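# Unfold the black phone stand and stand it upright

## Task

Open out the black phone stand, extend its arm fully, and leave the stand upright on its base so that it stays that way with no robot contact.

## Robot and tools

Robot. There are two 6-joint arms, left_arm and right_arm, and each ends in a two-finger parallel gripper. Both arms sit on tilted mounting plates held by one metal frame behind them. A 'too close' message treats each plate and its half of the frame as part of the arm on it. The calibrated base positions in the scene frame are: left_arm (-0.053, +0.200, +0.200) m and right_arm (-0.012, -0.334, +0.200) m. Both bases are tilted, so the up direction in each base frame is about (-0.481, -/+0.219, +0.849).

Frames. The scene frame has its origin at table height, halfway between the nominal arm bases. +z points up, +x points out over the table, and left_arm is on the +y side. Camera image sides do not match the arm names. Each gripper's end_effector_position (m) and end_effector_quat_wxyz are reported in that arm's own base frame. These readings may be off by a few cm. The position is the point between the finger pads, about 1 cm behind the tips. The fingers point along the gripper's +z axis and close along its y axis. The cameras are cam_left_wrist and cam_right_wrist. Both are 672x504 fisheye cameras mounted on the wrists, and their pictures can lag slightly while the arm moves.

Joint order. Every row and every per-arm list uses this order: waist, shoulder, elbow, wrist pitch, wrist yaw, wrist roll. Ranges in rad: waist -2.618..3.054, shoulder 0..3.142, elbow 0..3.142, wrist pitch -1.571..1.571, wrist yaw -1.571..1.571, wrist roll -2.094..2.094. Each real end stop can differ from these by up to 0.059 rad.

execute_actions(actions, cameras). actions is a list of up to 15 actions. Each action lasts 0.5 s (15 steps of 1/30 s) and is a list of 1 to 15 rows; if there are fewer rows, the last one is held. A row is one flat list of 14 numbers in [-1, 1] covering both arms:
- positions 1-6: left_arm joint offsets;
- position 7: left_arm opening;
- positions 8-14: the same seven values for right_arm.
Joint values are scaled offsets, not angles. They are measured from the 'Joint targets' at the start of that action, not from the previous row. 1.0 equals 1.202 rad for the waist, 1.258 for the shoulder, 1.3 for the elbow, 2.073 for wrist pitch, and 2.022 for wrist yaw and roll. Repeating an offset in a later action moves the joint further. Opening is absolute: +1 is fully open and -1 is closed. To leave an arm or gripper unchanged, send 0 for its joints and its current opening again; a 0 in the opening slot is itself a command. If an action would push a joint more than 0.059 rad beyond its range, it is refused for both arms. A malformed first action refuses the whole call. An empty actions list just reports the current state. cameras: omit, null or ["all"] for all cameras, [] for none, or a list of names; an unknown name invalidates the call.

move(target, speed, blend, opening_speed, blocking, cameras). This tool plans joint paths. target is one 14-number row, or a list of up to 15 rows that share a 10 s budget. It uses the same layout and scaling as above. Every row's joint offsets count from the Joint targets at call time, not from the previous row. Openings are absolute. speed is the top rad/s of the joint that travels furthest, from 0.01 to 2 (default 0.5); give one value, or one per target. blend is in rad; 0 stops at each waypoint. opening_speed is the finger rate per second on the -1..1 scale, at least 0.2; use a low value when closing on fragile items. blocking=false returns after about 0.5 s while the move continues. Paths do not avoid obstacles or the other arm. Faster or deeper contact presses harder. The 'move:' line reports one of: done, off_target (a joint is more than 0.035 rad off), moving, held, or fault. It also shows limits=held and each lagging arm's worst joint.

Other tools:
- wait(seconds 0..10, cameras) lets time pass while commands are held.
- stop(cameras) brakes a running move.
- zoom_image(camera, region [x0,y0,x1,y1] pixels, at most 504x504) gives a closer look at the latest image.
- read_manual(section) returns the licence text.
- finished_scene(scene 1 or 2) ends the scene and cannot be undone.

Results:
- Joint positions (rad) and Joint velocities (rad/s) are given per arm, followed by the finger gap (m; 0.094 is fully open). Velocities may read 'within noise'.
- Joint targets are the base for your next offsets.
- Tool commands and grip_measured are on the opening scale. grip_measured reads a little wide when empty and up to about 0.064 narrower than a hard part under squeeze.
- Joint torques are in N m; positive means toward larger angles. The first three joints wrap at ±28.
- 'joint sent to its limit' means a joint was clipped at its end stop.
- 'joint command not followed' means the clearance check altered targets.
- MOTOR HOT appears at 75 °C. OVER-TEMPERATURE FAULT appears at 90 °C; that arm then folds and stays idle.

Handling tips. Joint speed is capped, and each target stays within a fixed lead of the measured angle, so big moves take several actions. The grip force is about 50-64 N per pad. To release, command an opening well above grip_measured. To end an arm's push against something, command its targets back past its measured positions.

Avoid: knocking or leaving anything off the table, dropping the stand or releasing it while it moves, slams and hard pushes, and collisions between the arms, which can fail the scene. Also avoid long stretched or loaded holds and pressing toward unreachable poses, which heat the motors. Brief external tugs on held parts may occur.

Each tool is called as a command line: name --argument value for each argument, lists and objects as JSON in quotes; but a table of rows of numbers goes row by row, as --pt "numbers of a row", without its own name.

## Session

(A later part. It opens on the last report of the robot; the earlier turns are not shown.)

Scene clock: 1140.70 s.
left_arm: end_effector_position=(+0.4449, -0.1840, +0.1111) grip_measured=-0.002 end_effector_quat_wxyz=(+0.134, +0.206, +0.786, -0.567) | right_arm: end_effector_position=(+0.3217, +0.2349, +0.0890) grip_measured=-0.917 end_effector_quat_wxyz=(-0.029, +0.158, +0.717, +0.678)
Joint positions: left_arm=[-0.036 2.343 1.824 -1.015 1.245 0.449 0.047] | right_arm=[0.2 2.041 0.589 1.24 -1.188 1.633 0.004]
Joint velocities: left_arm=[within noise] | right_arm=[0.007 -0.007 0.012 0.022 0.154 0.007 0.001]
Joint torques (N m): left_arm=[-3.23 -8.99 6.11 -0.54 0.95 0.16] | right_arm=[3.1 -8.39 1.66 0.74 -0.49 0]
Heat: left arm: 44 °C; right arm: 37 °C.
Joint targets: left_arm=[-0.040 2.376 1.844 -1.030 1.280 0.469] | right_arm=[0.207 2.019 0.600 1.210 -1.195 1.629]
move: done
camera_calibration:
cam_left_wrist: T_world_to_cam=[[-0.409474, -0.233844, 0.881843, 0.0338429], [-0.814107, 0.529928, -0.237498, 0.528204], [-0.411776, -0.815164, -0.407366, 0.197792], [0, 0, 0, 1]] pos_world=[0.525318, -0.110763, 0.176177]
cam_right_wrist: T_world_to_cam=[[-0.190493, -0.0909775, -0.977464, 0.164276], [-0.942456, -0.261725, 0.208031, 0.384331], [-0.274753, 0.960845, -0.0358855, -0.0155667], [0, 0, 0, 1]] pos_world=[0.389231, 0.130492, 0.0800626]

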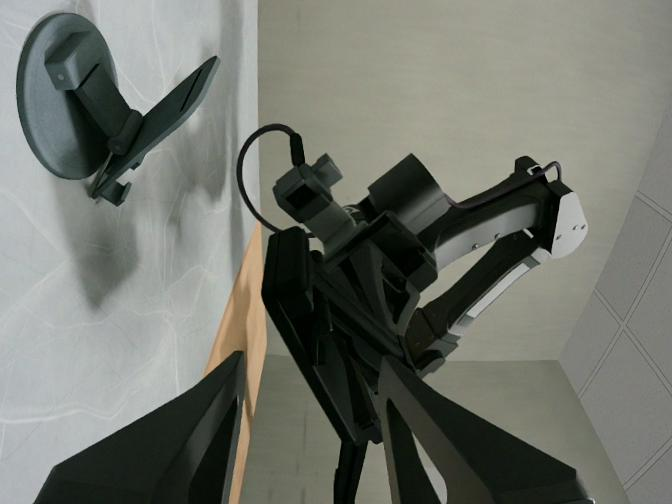

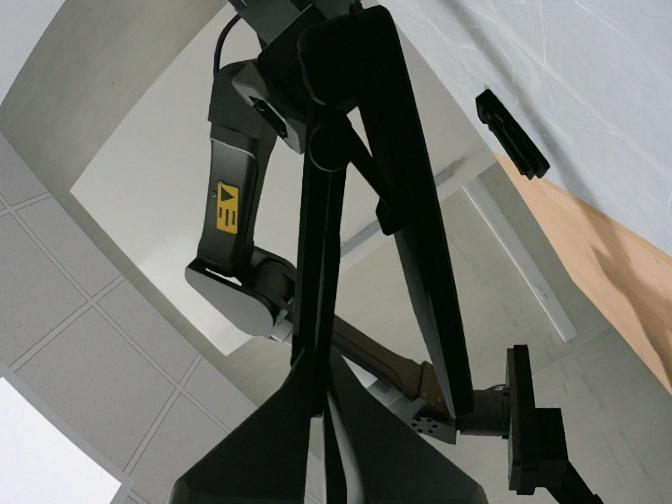

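move --target '[-0.01,-0.2075,-0.426,0.159,0,-0.21,-0.45,0,0,0,0,0,0,-0.97]' --speed 0.4

zoom_image --camera "cam_left_wrist" --region '[150, 100, 500, 450]'

Scene clock: 1157.07 s.
left_arm: end_effector_position=(+0.3633, -0.1812, +0.0649) grip_measured=-0.448 end_effector_quat_wxyz=(-0.002, +0.029, +0.811, -0.584) | right_arm: end_effector_position=(+0.3217, +0.2349, +0.0890) grip_measured=-0.917 end_effector_quat_wxyz=(-0.029, +0.158, +0.717, +0.678)
Joint positions: left_arm=[-0.036 2.156 1.294 -0.716 1.248 0.041 0.026] | right_arm=[0.2 2.041 0.589 1.24 -1.188 1.633 0.004]
Joint velocities: within noise
Joint torques (N m): left_arm=[-3.88 -12.66 2.24 -0.34 0.89 -0.03] | right_arm=[3.1 -8.39 1.66 0.75 -0.49 0]
Heat: left arm: 46 °C; right arm: 36 °C.
Joint targets: left_arm=[-0.052 2.115 1.290 -0.700 1.280 0.044] | right_arm=[0.207 2.019 0.600 1.210 -1.195 1.629]
move: off_target (left_arm); left_arm: the shoulder is farthest, 0.041 rad from its target
camera_calibration:
cam_left_wrist: T_world_to_cam=[[0.0282581, -0.269062, 0.962708, -0.12881], [-0.897588, 0.417032, 0.142901, 0.434547], [-0.439929, -0.868153, -0.229723, 0.136727], [0, 0, 0, 1]] pos_world=[0.453835, -0.0971778, 0.0933187]
cam_right_wrist: T_world_to_cam=[[-0.190493, -0.0909775, -0.977464, 0.164276], [-0.942456, -0.261725, 0.208031, 0.384331], [-0.274753, 0.960845, -0.0358855, -0.0155667], [0, 0, 0, 1]] pos_world=[0.389231, 0.130492, 0.0800626]

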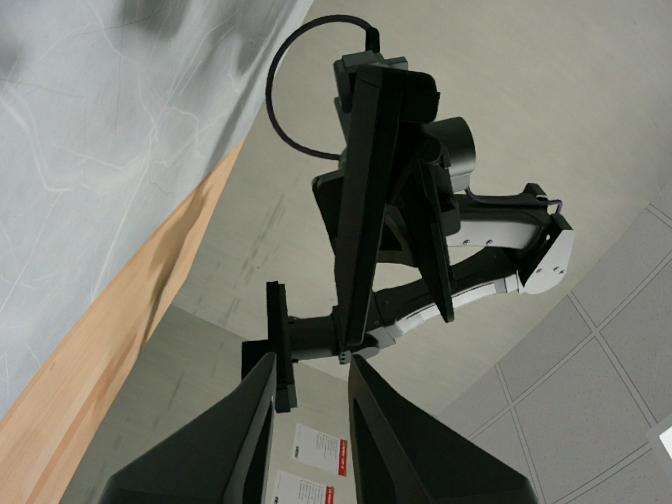

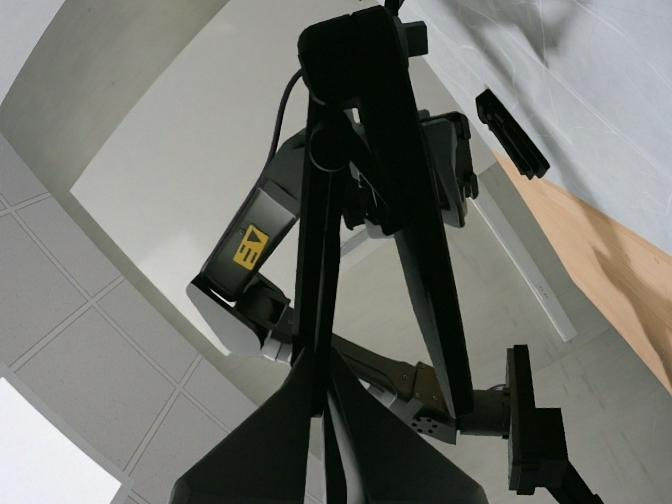

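Scaled by 1.440 from the camera's 672x504 image, which has a finer 960x720 frame.

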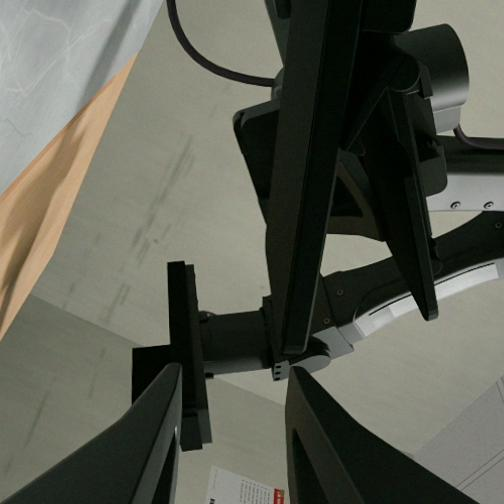

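zoom_image --camera "cam_left_wrist" --region '[300, 200, 460, 360]'

Scaled by 3.150 from the camera's 672x504 image, which has a finer 960x720 frame.

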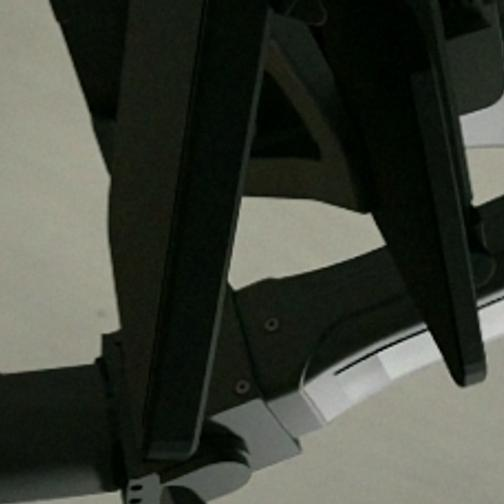

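move --pt "-0.014 -0.053 -0.018 0 -0.0025 -0.007 -0.45 0 0 0 0 0 0 -0.97" --pt "-0.080 -0.067 -0.084 0.1495 -0.010 -0.131 -0.45 0 0 0 0 0 0 -0.97" --speed 0.2

zoom_image --camera "cam_left_wrist" --region '[200, 150, 500, 450]'

Scene clock: 1221.00 s.
left_arm: end_effector_position=(+0.3569, -0.2171, +0.0761) grip_measured=-0.448 end_effector_quat_wxyz=(+0.007, +0.044, +0.807, -0.589) | right_arm: end_effector_position=(+0.3217, +0.2349, +0.0890) grip_measured=-0.917 end_effector_quat_wxyz=(-0.029, +0.158, +0.717, +0.678)
Joint positions: left_arm=[-0.133 2.072 1.185 -0.408 1.248 -0.224 0.026] | right_arm=[0.2 2.041 0.589 1.24 -1.188 1.633 0.004]
Joint velocities: within noise
Joint torques (N m): left_arm=[-4.16 -12.4 2.55 -0.03 0.73 -0.01] | right_arm=[3.1 -8.39 1.65 0.75 -0.49 -0.01]
Heat: left arm: 49 °C; right arm: 35 °C.
Joint targets: left_arm=[-0.148 2.031 1.181 -0.390 1.260 -0.221] | right_arm=[0.207 2.019 0.600 1.210 -1.195 1.629]
move: off_target (left_arm); left_arm: the shoulder is farthest, 0.041 rad from its target
camera_calibration:
cam_left_wrist: T_world_to_cam=[[-0.00506048, -0.255832, 0.966708, -0.134675], [-0.895819, 0.430766, 0.109309, 0.44705], [-0.444389, -0.865443, -0.231359, 0.107614], [0, 0, 0, 1]] pos_world=[0.447617, -0.133894, 0.106222]
cam_right_wrist: T_world_to_cam=[[-0.190493, -0.0909775, -0.977464, 0.164276], [-0.942456, -0.261725, 0.208031, 0.384331], [-0.274753, 0.960845, -0.0358855, -0.0155667], [0, 0, 0, 1]] pos_world=[0.389231, 0.130492, 0.0800626]

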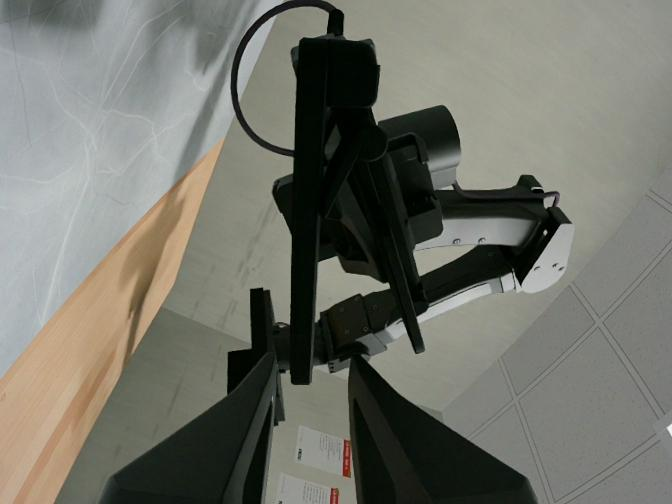

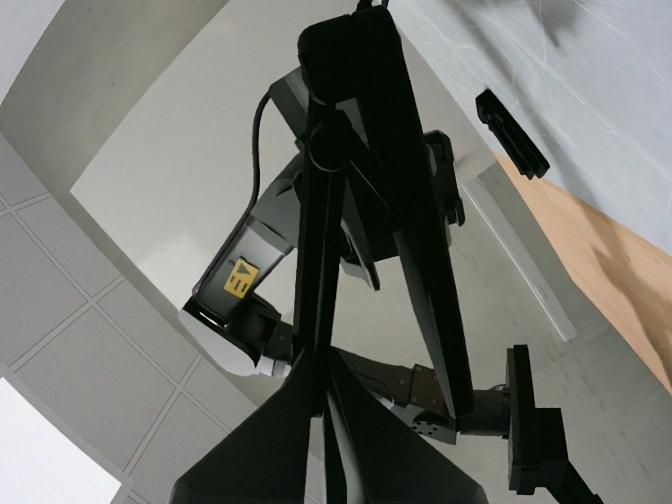

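Scaled by 1.680 from the camera's 672x504 image, which has a finer 960x720 frame.

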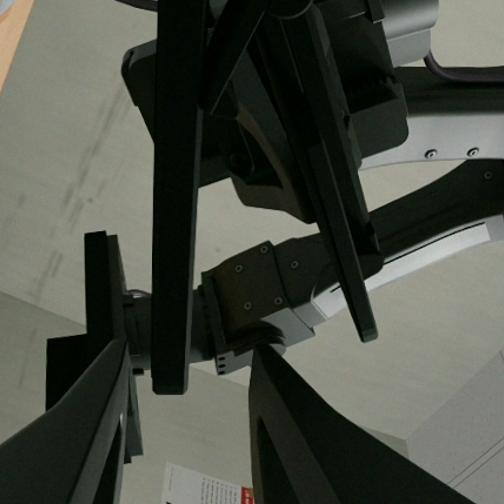

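move --target '[-0.067,0.014,-0.045,0.1375,-0.013,-0.0935,-0.45,0,0,0,0,0,0,-0.97]' --speed 0.15

zoom_image --camera "cam_left_wrist" --region '[200, 150, 500, 450]'

Scene clock: 1230.03 s.
left_arm: end_effector_position=(+0.3568, -0.2457, +0.0712) grip_measured=-0.448 end_effector_quat_wxyz=(+0.018, +0.057, +0.804, -0.592) | right_arm: end_effector_position=(+0.3217, +0.2349, +0.0890) grip_measured=-0.917 end_effector_quat_wxyz=(-0.029, +0.158, +0.717, +0.678)
Joint positions: left_arm=[-0.208 2.072 1.125 -0.135 1.226 -0.413 0.026] | right_arm=[0.2 2.041 0.589 1.24 -1.188 1.633 0.004]
Joint velocities: within noise
Joint torques (N m): left_arm=[-5.03 -10.86 2.82 0.35 0.71 -0.01] | right_arm=[3.1 -8.4 1.66 0.75 -0.51 0]
Heat: left arm: 48 °C; right arm: 36 °C.
Joint targets: left_arm=[-0.229 2.048 1.123 -0.105 1.233 -0.410] | right_arm=[0.207 2.019 0.600 1.210 -1.195 1.629]
move: done
camera_calibration:
cam_left_wrist: T_world_to_cam=[[-0.0402768, -0.246838, 0.968219, -0.122563], [-0.894624, 0.440468, 0.0750777, 0.464192], [-0.445001, -0.863168, -0.238568, 0.0830319], [0, 0, 0, 1]] pos_world=[0.44729, -0.163044, 0.103626]
cam_right_wrist: T_world_to_cam=[[-0.190493, -0.0909775, -0.977464, 0.164276], [-0.942456, -0.261725, 0.208031, 0.384331], [-0.274753, 0.960845, -0.0358855, -0.0155667], [0, 0, 0, 1]] pos_world=[0.389231, 0.130492, 0.0800626]

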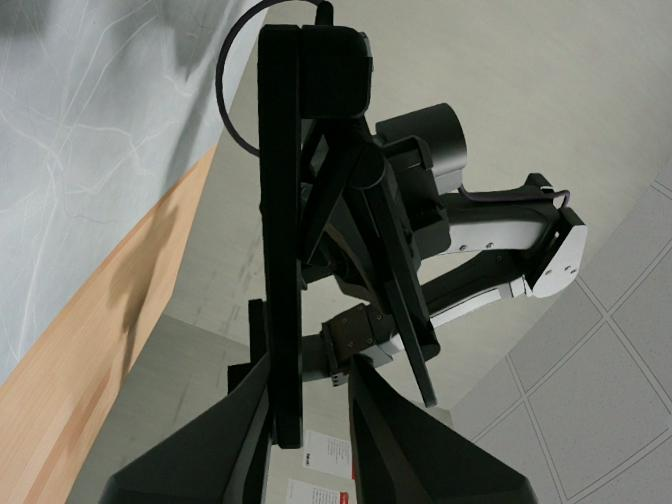

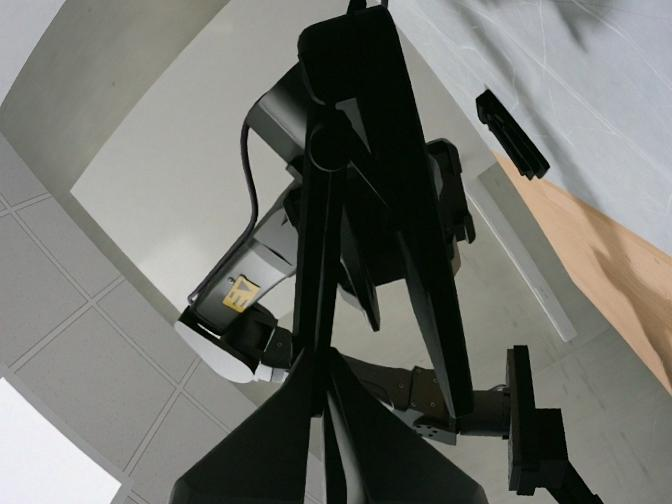

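Scaled by 1.680 from the camera's 672x504 image, which has a finer 960x720 frame.

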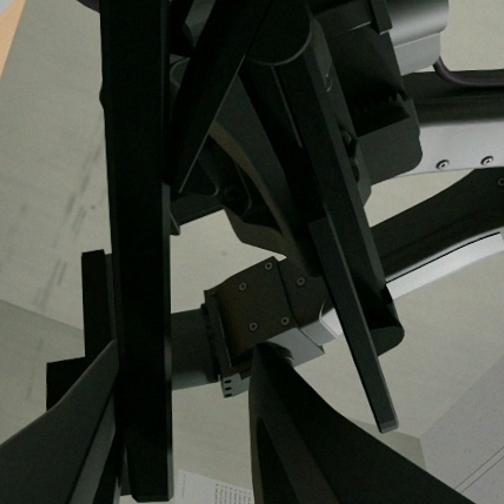

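move --target '[0.008,0.036,0,0.002,0,0,-0.45,0,0,0,0,0,0,-0.97]' --speed 0.15 --cameras '["cam_left_wrist"]'

Scene clock: 1242.87 s.
left_arm: end_effector_position=(+0.3571, -0.2456, +0.0711) grip_measured=-0.448 end_effector_quat_wxyz=(+0.019, +0.057, +0.804, -0.592) | right_arm: end_effector_position=(+0.3220, +0.2348, +0.0890) grip_measured=-0.917 end_effector_quat_wxyz=(-0.028, +0.159, +0.717, +0.678)
Joint positions: left_arm=[-0.208 2.072 1.125 -0.133 1.225 -0.414 0.026] | right_arm=[0.2 2.041 0.589 1.24 -1.187 1.633 0.004]
Joint velocities: within noise
Joint torques (N m): left_arm=[-4.1 -7.42 2.8 0.37 0.71 0] | right_arm=[3.1 -8.4 1.66 0.75 -0.51 0]
Heat: left arm: 47 °C; right arm: 36 °C.
Joint targets: left_arm=[-0.219 2.094 1.123 -0.101 1.233 -0.410] | right_arm=[0.207 2.019 0.600 1.210 -1.195 1.629]
move: done
camera_calibration:
cam_left_wrist: T_world_to_cam=[[-0.0402922, -0.247918, 0.967943, -0.122655], [-0.895167, 0.439332, 0.0752629, 0.464368], [-0.443907, -0.863437, -0.23963, 0.082782], [0, 0, 0, 1]] pos_world=[0.447493, -0.162943, 0.10361]
Images, in order (width x height): cam_left_wrist 672x504.

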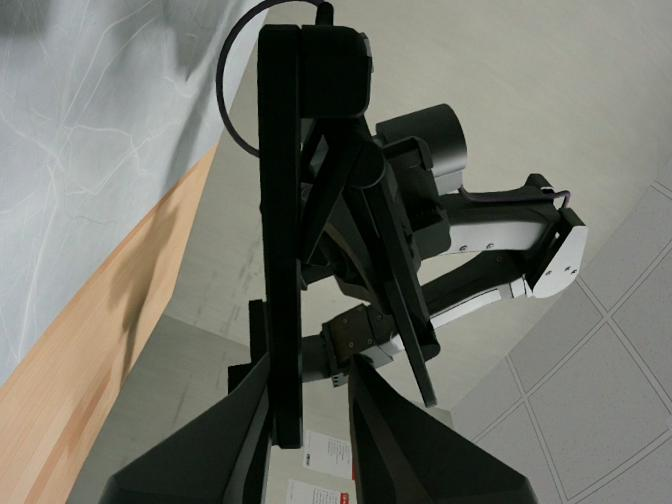

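move --target '[0,0.018,0,0.0,0,0,-0.45,0,0,0,0,0,0,-0.97]' --speed 0.15 --cameras '["cam_left_wrist"]'

Scene clock: 1245.90 s.
left_arm: end_effector_position=(+0.3576, -0.2457, +0.0649) grip_measured=-0.448 end_effector_quat_wxyz=(+0.016, +0.055, +0.804, -0.591) | right_arm: end_effector_position=(+0.3223, +0.2348, +0.0889) grip_measured=-0.917 end_effector_quat_wxyz=(-0.028, +0.159, +0.717, +0.678)
Joint positions: left_arm=[-0.208 2.09 1.125 -0.121 1.225 -0.414 0.026] | right_arm=[0.2 2.041 0.589 1.24 -1.185 1.633 0.004]
Joint velocities: within noise
Joint torques (N m): left_arm=[-4.14 -7.16 2.71 0.27 0.72 0] | right_arm=[3.11 -8.39 1.66 0.75 -0.53 -0.01]
Heat: left arm: 46 °C; right arm: 36 °C.
Joint targets: left_arm=[-0.219 2.116 1.123 -0.101 1.233 -0.410] | right_arm=[0.207 2.019 0.600 1.210 -1.195 1.629]
move: done
camera_calibration:
cam_left_wrist: T_world_to_cam=[[-0.034481, -0.249144, 0.967853, -0.118983], [-0.894697, 0.439233, 0.0811921, 0.46473], [-0.445341, -0.863135, -0.238053, 0.0818929], [0, 0, 0, 1]] pos_world=[0.44816, -0.163084, 0.0969204]
Images, in order (width x height): cam_left_wrist 672x504.

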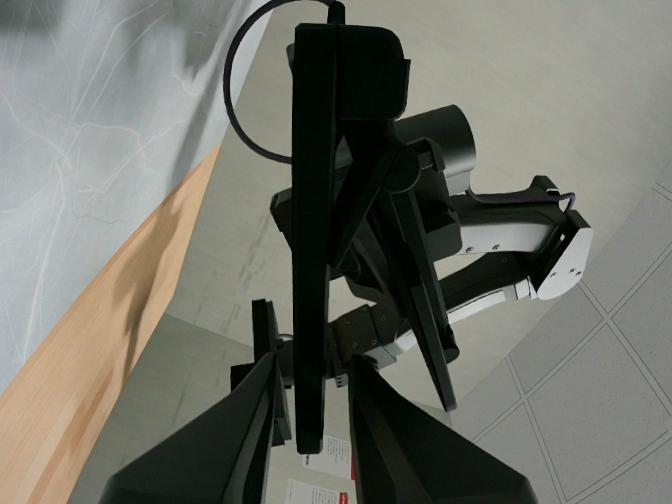

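move --target '[0,0,0,0,0,0,-0.95,0,0,0,0,0,0,-0.97]' --opening_speed 0.3

Scene clock: 1251.97 s.
left_arm: end_effector_position=(+0.3588, -0.2452, +0.0631) grip_measured=-0.823 end_effector_quat_wxyz=(+0.015, +0.049, +0.808, -0.587) | right_arm: end_effector_position=(+0.3227, +0.2349, +0.0893) grip_measured=-0.918 end_effector_quat_wxyz=(-0.024, +0.155, +0.718, +0.678)
Joint positions: left_arm=[-0.208 2.09 1.125 -0.12 1.212 -0.428 0.008] | right_arm=[0.2 2.041 0.59 1.24 -1.185 1.624 0.004]
Joint velocities: within noise
Joint torques (N m): left_arm=[-4.12 -7.16 2.71 0.26 0.85 0.16] | right_arm=[3.11 -8.4 1.52 0.75 -0.52 0.01]
Heat: left arm: 46 °C; right arm: 36 °C.
Joint targets: left_arm=[-0.219 2.116 1.123 -0.101 1.233 -0.410] | right_arm=[0.207 2.019 0.600 1.210 -1.195 1.629]
move: done
camera_calibration:
cam_left_wrist: T_world_to_cam=[[-0.0228678, -0.259873, 0.965372, -0.123789], [-0.898188, 0.429377, 0.0943094, 0.463791], [-0.439017, -0.864929, -0.243233, 0.0801003], [0, 0, 0, 1]] pos_world=[0.448906, -0.162029, 0.0952454]
cam_right_wrist: T_world_to_cam=[[-0.180269, -0.0924511, -0.979263, 0.161888], [-0.945216, -0.259182, 0.19847, 0.386295], [-0.272156, 0.961393, -0.0406639, -0.0158233], [0, 0, 0, 1]] pos_world=[0.390009, 0.1303, 0.0812196]

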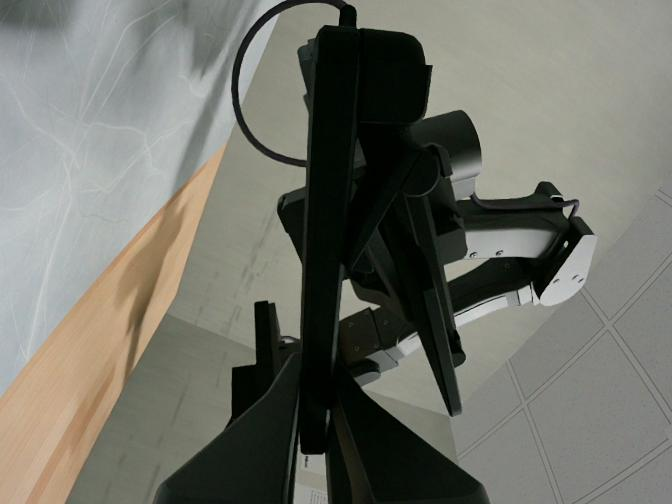

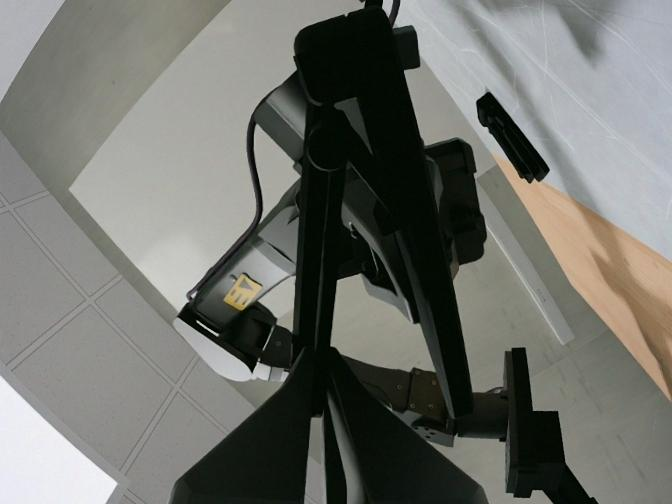

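move --pt "0.017 0.047 0.02 -0.009 0.003 0.124 -0.97 0 0 0 0 0 0 -0.97" --pt "0.031 0.1065 0.055 -0.021 0.008 0.262 -0.97 0 0 0 0 0 0 -0.97" --speed 0.12 --blend 0.05

Scene clock: 1304.73 s.
left_arm: end_effector_position=(+0.3698, -0.2380, +0.0352) grip_measured=-0.823 end_effector_quat_wxyz=(+0.113, +0.192, +0.782, -0.583) | right_arm: end_effector_position=(+0.3220, +0.2347, +0.0862) grip_measured=-0.918 end_effector_quat_wxyz=(-0.019, +0.149, +0.722, +0.675)
Joint positions: left_arm=[-0.18 2.213 1.192 -0.153 1.245 0.015 0.008] | right_arm=[0.2 2.041 0.59 1.217 -1.185 1.586 0.004]
Joint velocities: within noise
Joint torques (N m): left_arm=[-3.26 -6.5 2.5 0.05 0.68 1.16] | right_arm=[3.1 -8.4 1.5 0.95 -0.53 0.41]
Heat: left arm: 45 °C; right arm: 36 °C.
Joint targets: left_arm=[-0.182 2.250 1.194 -0.145 1.250 0.120] | right_arm=[0.207 2.019 0.600 1.210 -1.195 1.629]
move: off_target (left_arm, right_arm); left_arm: the wrist roll is farthest, 0.104 rad from its target; right_arm: the wrist roll is farthest, 0.043 rad from its target
camera_calibration:
cam_left_wrist: T_world_to_cam=[[-0.363012, -0.208787, 0.908092, 0.0453123], [-0.821194, 0.532203, -0.205912, 0.479726], [-0.440297, -0.820468, -0.364651, 0.0997091], [0, 0, 0, 1]] pos_world=[0.454299, -0.164043, 0.0939925]
cam_right_wrist: T_world_to_cam=[[-0.16519, -0.104079, -0.980755, 0.156735], [-0.947298, -0.260006, 0.187147, 0.388061], [-0.27448, 0.959982, -0.0556438, -0.0136315], [0, 0, 0, 1]] pos_world=[0.389759, 0.130297, 0.0803352]

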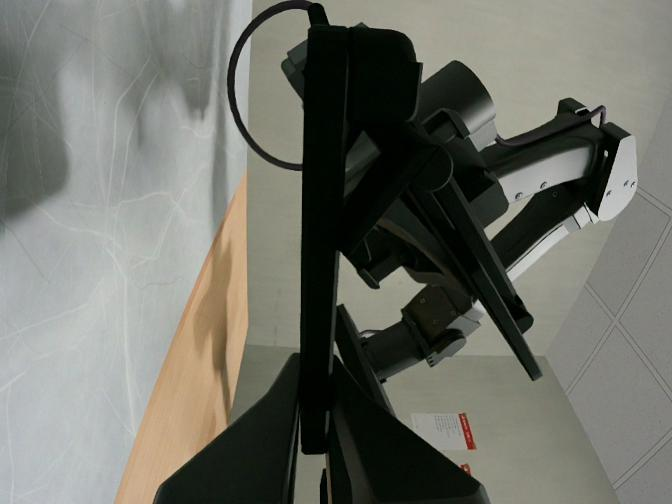

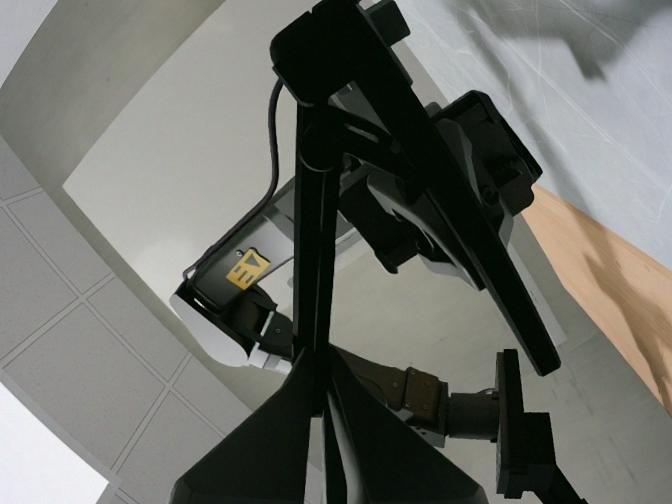

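move --target '[0.031,0.107,0.12,-0.051,-0.0025,0.287,-0.97,0,0,0,0,0,0,-0.97]' --speed 0.12

Scene clock: 1335.83 s.
left_arm: end_effector_position=(+0.3953, -0.2286, +0.0112) grip_measured=-0.822 end_effector_quat_wxyz=(+0.237, +0.362, +0.723, -0.539) | right_arm: end_effector_position=(+0.3208, +0.2362, +0.0860) grip_measured=-0.918 end_effector_quat_wxyz=(-0.020, +0.147, +0.723, +0.675)
Joint positions: left_arm=[-0.148 2.348 1.347 -0.276 1.245 0.568 0.008] | right_arm=[0.204 2.041 0.59 1.216 -1.185 1.583 0.004]
Joint velocities: within noise
Joint torques (N m): left_arm=[-2.95 -6.93 2.56 0.08 0.6 1.49] | right_arm=[2.7 -8.38 1.51 0.95 -0.53 0.44]
Heat: left arm: 44 °C; right arm: 36 °C.
Joint targets: left_arm=[-0.145 2.385 1.350 -0.250 1.245 0.700] | right_arm=[0.207 2.019 0.600 1.210 -1.195 1.629]
move: off_target (left_arm, right_arm); left_arm: the wrist roll is farthest, 0.133 rad from its target; right_arm: the wrist roll is farthest, 0.046 rad from its target
camera_calibration:
cam_left_wrist: T_world_to_cam=[[-0.727453, -0.126586, 0.67438, 0.243764], [-0.586629, 0.624548, -0.515564, 0.422563], [-0.355919, -0.770659, -0.528589, 0.0897032], [0, 0, 0, 1]] pos_world=[0.457141, -0.163923, 0.100885]
cam_right_wrist: T_world_to_cam=[[-0.163201, -0.1057, -0.980914, 0.156258], [-0.946302, -0.26446, 0.18594, 0.388246], [-0.279066, 0.958587, -0.0568639, -0.013458], [0, 0, 0, 1]] pos_world=[0.389144, 0.132093, 0.08032]

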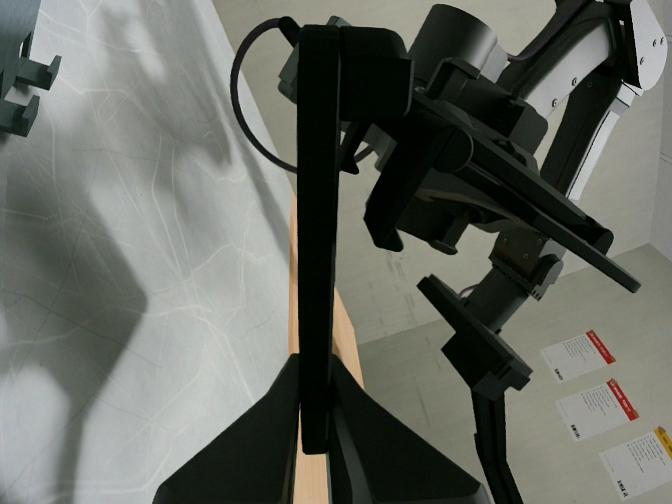

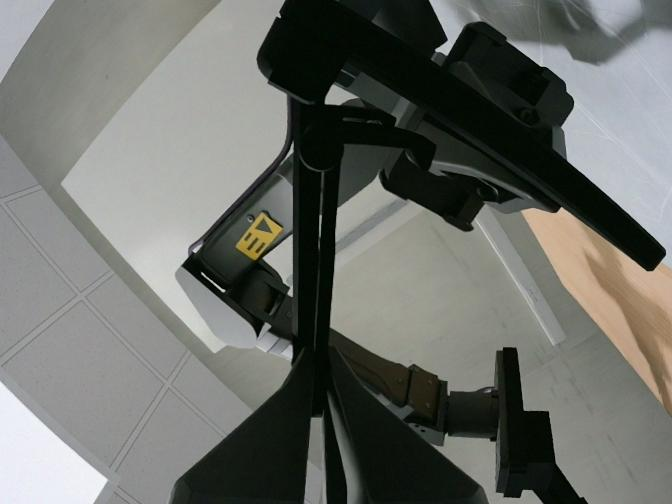

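zoom_image --camera "cam_left_wrist" --region '[280, 0, 660, 320]'

zoom_image --camera "cam_right_wrist" --region '[250, 0, 672, 420]'

Scaled by 1.326 from the camera's 672x504 image, which has a finer 960x720 frame.

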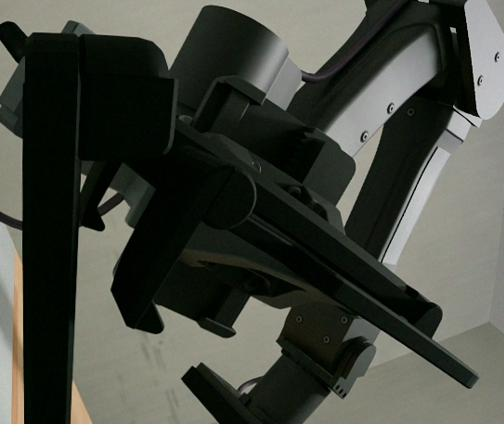

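Scaled by 1.194 from the camera's 672x504 image, which has a finer 960x720 frame.

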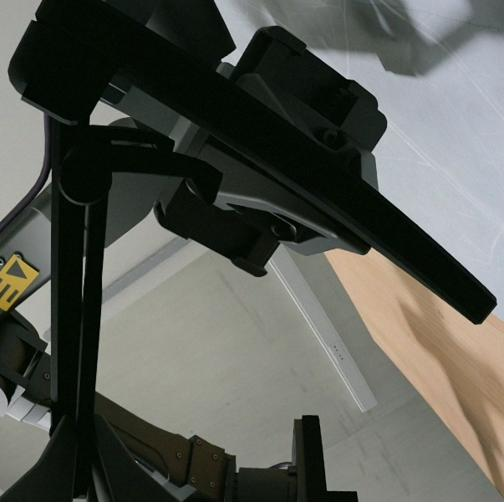

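move --target '[0,0,0,0,0,0,-0.97,-0.008,-0.076,0.054,-0.083,-0.0045,0.203,-0.97]' --speed 0.12

Scene clock: 1356.57 s.
left_arm: end_effector_position=(+0.3960, -0.2259, +0.0092) grip_measured=-0.817 end_effector_quat_wxyz=(+0.236, +0.359, +0.725, -0.538) | right_arm: end_effector_position=(+0.3295, +0.2384, +0.1042) grip_measured=-0.918 end_effector_quat_wxyz=(-0.157, +0.287, +0.682, +0.654)
Joint positions: left_arm=[-0.142 2.351 1.347 -0.281 1.242 0.572 0.009] | right_arm=[0.204 1.964 0.641 1.061 -1.191 1.96 0.004]
Joint velocities: within noise
Joint torques (N m): left_arm=[-3.44 -7.19 2.51 0.11 0.64 1.45] | right_arm=[1.98 -10.04 4.1 0.79 -0.58 0.77]
Heat: left arm: 44 °C; right arm: 36 °C.
Joint targets: left_arm=[-0.145 2.385 1.350 -0.250 1.245 0.700] | right_arm=[0.198 1.924 0.670 1.038 -1.204 2.040]
move: off_target (left_arm, right_arm); left_arm: the wrist roll is farthest, 0.128 rad from its target; right_arm: the wrist roll is farthest, 0.079 rad from its target
camera_calibration:
cam_left_wrist: T_world_to_cam=[[-0.724841, -0.13322, 0.675913, 0.243338], [-0.591554, 0.623207, -0.511544, 0.421898], [-0.353086, -0.770627, -0.530532, 0.0899301], [0, 0, 0, 1]] pos_world=[0.457709, -0.16121, 0.099055]
cam_right_wrist: T_world_to_cam=[[-0.533502, -0.0412687, -0.844791, 0.268295], [-0.810671, -0.259908, 0.524652, 0.312563], [-0.24122, 0.964751, 0.105206, -0.0429555], [0, 0, 0, 1]] pos_world=[0.38616, 0.133751, 0.0671855]

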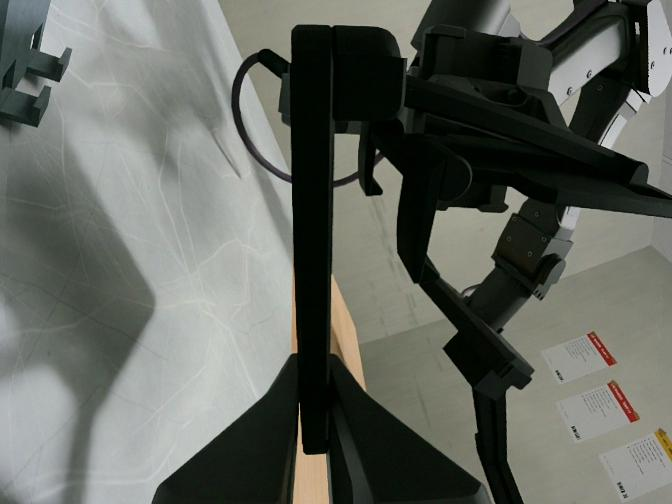

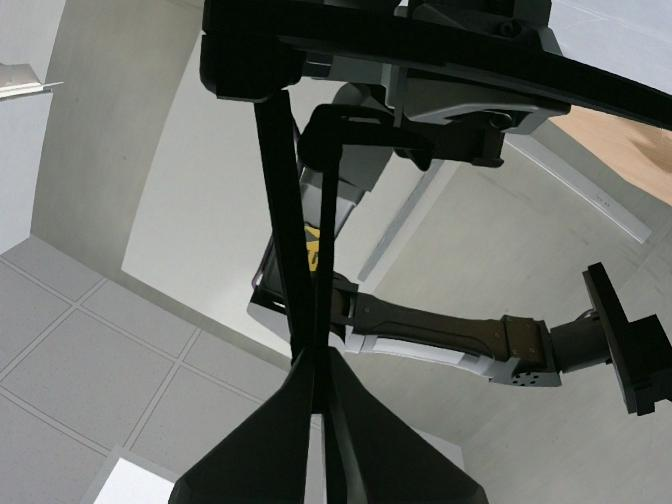

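move --target '[0,0,0,0,0,0,-0.97,0.024,-0.073,-0.053,-0.003,0.0133,0.008,-0.98]' --speed 0.08

Scene clock: 1389.77 s.
left_arm: end_effector_position=(+0.3928, -0.2303, +0.0117) grip_measured=-0.817 end_effector_quat_wxyz=(+0.240, +0.370, +0.715, -0.542) | right_arm: end_effector_position=(+0.3219, +0.2391, +0.1136) grip_measured=-0.918 end_effector_quat_wxyz=(-0.153, +0.307, +0.678, +0.650)
Joint positions: left_arm=[-0.151 2.351 1.347 -0.282 1.257 0.595 0.009] | right_arm=[0.22 1.884 0.595 1.027 -1.144 1.986 0.004]
Joint velocities: within noise
Joint torques (N m): left_arm=[-2.76 -7.19 2.52 0.12 0.47 1.18] | right_arm=[2.92 -10.71 2.28 1.06 -0.83 0.69]
Heat: left arm: 43 °C; right arm: 40 °C.
Joint targets: left_arm=[-0.145 2.385 1.350 -0.250 1.245 0.700] | right_arm=[0.227 1.832 0.601 1.032 -1.177 2.056]
move: off_target (left_arm, right_arm); left_arm: the wrist roll is farthest, 0.105 rad from its target; right_arm: the wrist roll is farthest, 0.070 rad from its target
camera_calibration:
cam_left_wrist: T_world_to_cam=[[-0.739532, -0.107822, 0.66443, 0.250595], [-0.569223, 0.627025, -0.531812, 0.416345], [-0.359274, -0.771501, -0.52508, 0.0889282], [0, 0, 0, 1]] pos_world=[0.454265, -0.165431, 0.101609]
cam_right_wrist: T_world_to_cam=[[-0.553908, -0.0294398, -0.832057, 0.274471], [-0.806532, -0.229044, 0.545019, 0.290624], [-0.206623, 0.972971, 0.103125, -0.0593625], [0, 0, 0, 1]] pos_world=[0.374163, 0.132404, 0.0761014]

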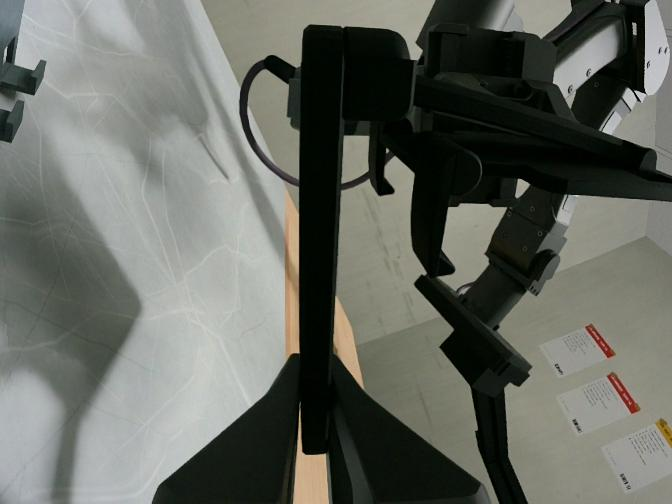

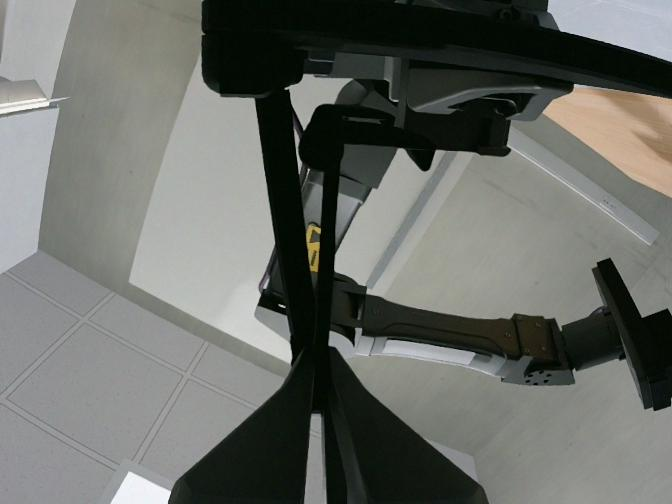

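move --target '[0,0,0,0,0,0,-0.97,0.024,-0.073,-0.053,-0.003,0.0133,0.008,-0.98]' --speed 0.08

Scene clock: 1395.60 s.
left_arm: end_effector_position=(+0.3874, -0.2365, +0.0152) grip_measured=-0.819 end_effector_quat_wxyz=(+0.241, +0.380, +0.702, -0.551) | right_arm: end_effector_position=(+0.3106, +0.2395, +0.1213) grip_measured=-0.918 end_effector_quat_wxyz=(-0.138, +0.321, +0.675, +0.649)
Joint positions: left_arm=[-0.165 2.351 1.347 -0.29 1.28 0.62 0.008] | right_arm=[0.241 1.797 0.53 1.012 -1.082 1.998 0.004]
Joint velocities: within noise
Joint torques (N m): left_arm=[-1.54 -7.17 2.54 0.19 0.21 0.89] | right_arm=[3.41 -10.61 2.13 1.16 -1.25 0.72]
Heat: left arm: 43 °C; right arm: 40 °C.
Joint targets: left_arm=[-0.145 2.385 1.350 -0.250 1.245 0.700] | right_arm=[0.255 1.740 0.533 1.025 -1.151 2.072]
move: off_target (left_arm, right_arm); left_arm: the wrist roll is farthest, 0.080 rad from its target; right_arm: the wrist roll is farthest, 0.074 rad from its target
camera_calibration:
cam_left_wrist: T_world_to_cam=[[-0.75019, -0.072809, 0.657201, 0.25613], [-0.545388, 0.630095, -0.55275, 0.410886], [-0.373854, -0.773097, -0.5124, 0.0890665], [0, 0, 0, 1]] pos_world=[0.449536, -0.171391, 0.104426]
cam_right_wrist: T_world_to_cam=[[-0.555536, -0.0167738, -0.831324, 0.272005], [-0.814303, -0.191269, 0.548021, 0.270402], [-0.168199, 0.981394, 0.0925977, -0.0755379], [0, 0, 0, 1]] pos_world=[0.358592, 0.130414, 0.0849329]

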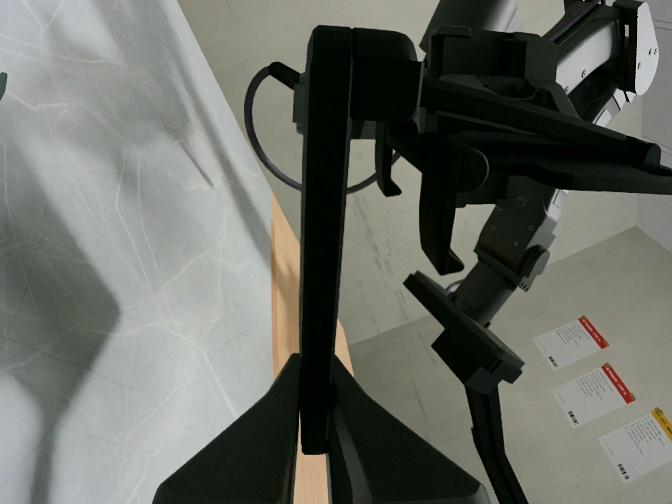

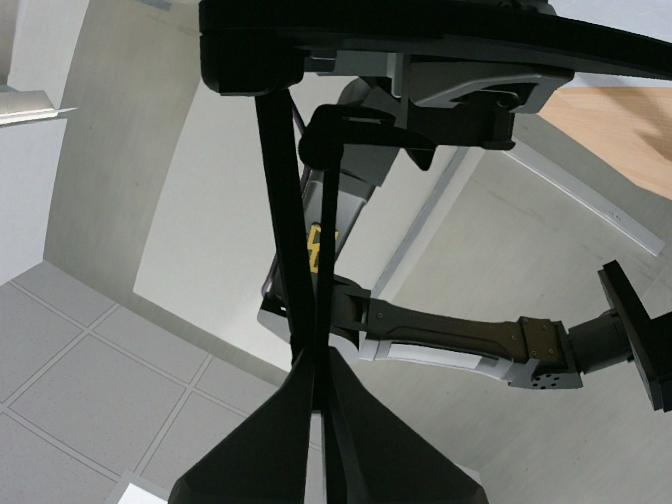

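move --target '[0,0,0,0,0,0,-0.99,0.024,-0.073,-0.053,-0.003,0.0133,0.0,-1]' --speed 0.08

Scene clock: 1407.13 s.
left_arm: end_effector_position=(+0.3823, -0.2432, +0.0184) grip_measured=-0.821 end_effector_quat_wxyz=(+0.243, +0.391, +0.690, -0.559) | right_arm: end_effector_position=(+0.2975, +0.2392, +0.1268) grip_measured=-0.918 end_effector_quat_wxyz=(-0.123, +0.331, +0.674, +0.648)
Joint positions: left_arm=[-0.18 2.351 1.347 -0.293 1.3 0.641 0.008] | right_arm=[0.264 1.709 0.464 0.995 -1.024 2 0.004]
Joint velocities: within noise
Joint torques (N m): left_arm=[-0.32 -7.17 2.55 0.23 0.07 0.63] | right_arm=[3.7 -10.44 2.09 1.3 -1.62 0.71]
Heat: left arm: 42 °C; right arm: 40 °C.
Joint targets: left_arm=[-0.145 2.385 1.350 -0.250 1.245 0.700] | right_arm=[0.284 1.648 0.464 1.019 -1.124 2.072]
move: off_target (left_arm, right_arm); left_arm: the wrist roll is farthest, 0.059 rad from its target; right_arm: the wrist yaw is farthest, 0.100 rad from its target
camera_calibration:
cam_left_wrist: T_world_to_cam=[[-0.761003, -0.0395267, 0.647543, 0.26212], [-0.520607, 0.632779, -0.5732, 0.405605], [-0.387095, -0.773323, -0.502125, 0.0884617], [0, 0, 0, 1]] pos_world=[0.444878, -0.177888, 0.107177]
cam_right_wrist: T_world_to_cam=[[-0.550447, -0.00865351, -0.834825, 0.266275], [-0.823774, -0.156857, 0.544786, 0.25167], [-0.135663, 0.987583, 0.079213, -0.0874451], [0, 0, 0, 1]] pos_world=[0.342026, 0.12814, 0.0921133]

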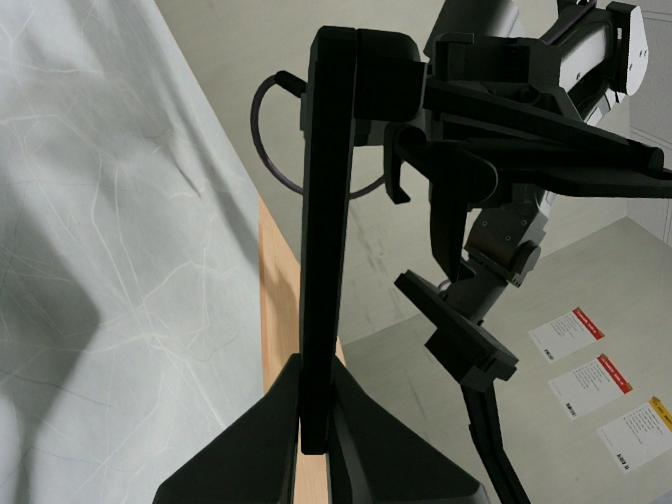

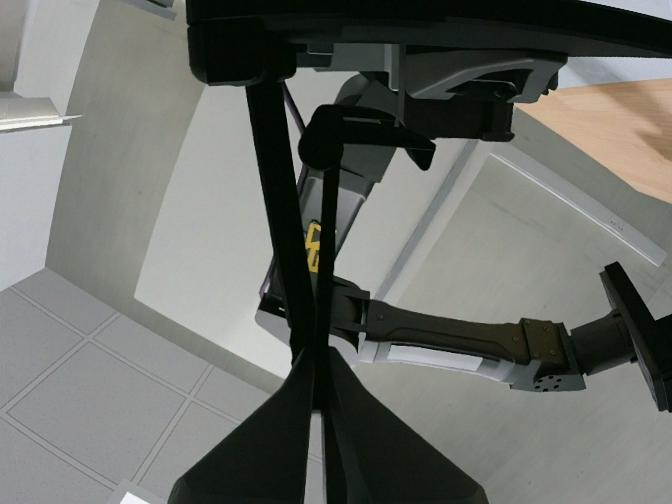

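zoom_image --camera "cam_left_wrist" --region '[340, 20, 672, 290]'

zoom_image --camera "cam_right_wrist" --region '[180, 20, 460, 380]'

Scaled by 1.518 from the camera's 672x504 image, which has a finer 960x720 frame.

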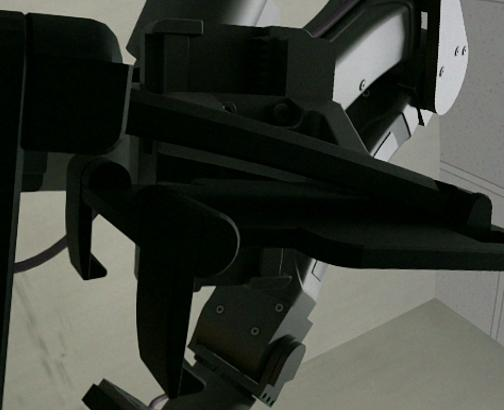

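Scaled by 1.400 from the camera's 672x504 image, which has a finer 960x720 frame.

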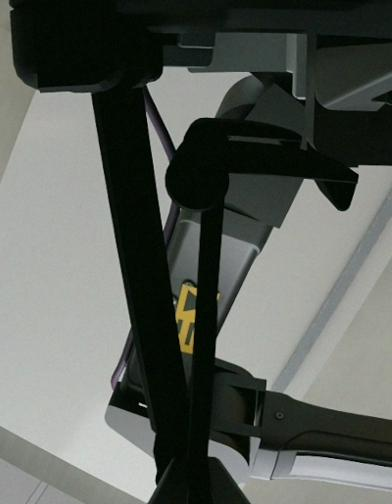

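move --target '[0.032,0.055,0.071,-0.063,0.002,0.05,-1,0.012,-0.036,-0.026,-0.001,0.007,0.0,-1]' --speed 0.06

Scene clock: 1449.70 s.
left_arm: end_effector_position=(+0.3881, -0.2368, +0.0070) grip_measured=-0.821 end_effector_quat_wxyz=(+0.233, +0.391, +0.694, -0.558) | right_arm: end_effector_position=(+0.2845, +0.2424, +0.1288) grip_measured=-0.918 end_effector_quat_wxyz=(-0.134, +0.334, +0.674, +0.645)
Joint positions: left_arm=[-0.163 2.411 1.427 -0.423 1.295 0.738 0.008] | right_arm=[0.286 1.665 0.429 0.984 -1.015 2.02 0.004]
Joint velocities: within noise
Joint torques (N m): left_arm=[0.95 -6.54 3.66 0.09 0.08 0.7] | right_arm=[3.08 -10.33 2.25 1.38 -1.55 0.51]
Heat: left arm: 42 °C; right arm: 37 °C.
Joint targets: left_arm=[-0.106 2.454 1.442 -0.381 1.249 0.802] | right_arm=[0.299 1.603 0.430 1.017 -1.110 2.072]
move: off_target (left_arm, right_arm); left_arm: the wrist roll is farthest, 0.063 rad from its target; right_arm: the wrist yaw is farthest, 0.095 rad from its target
camera_calibration:
cam_left_wrist: T_world_to_cam=[[-0.75126, -0.0422781, 0.658651, 0.269628], [-0.524473, 0.644065, -0.556874, 0.402103], [-0.40067, -0.763802, -0.506034, 0.0975171], [0, 0, 0, 1]] pos_world=[0.452525, -0.173097, 0.0956769]
cam_right_wrist: T_world_to_cam=[[-0.56689, -0.0121396, -0.823704, 0.264904], [-0.811135, -0.166391, 0.560691, 0.236981], [-0.143864, 0.985985, 0.0844786, -0.0904304], [0, 0, 0, 1]] pos_world=[0.329385, 0.13181, 0.0929693]

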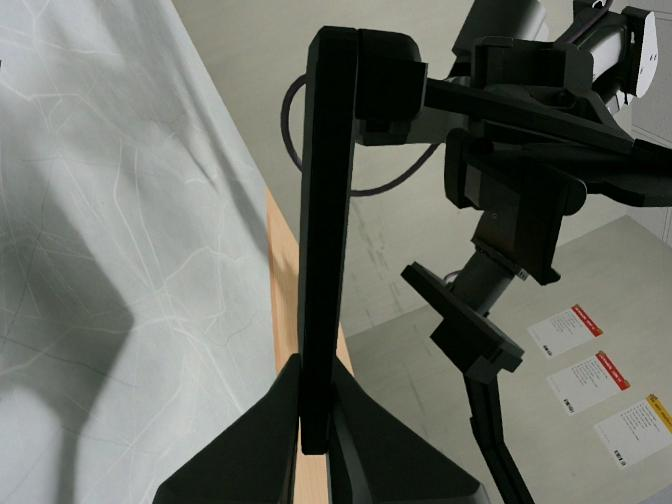

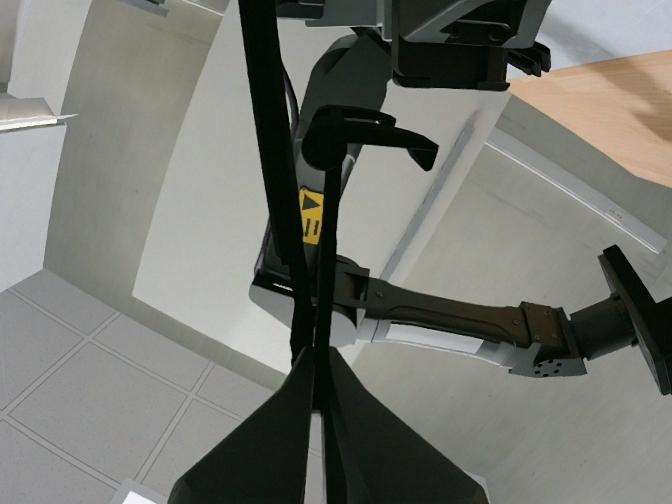

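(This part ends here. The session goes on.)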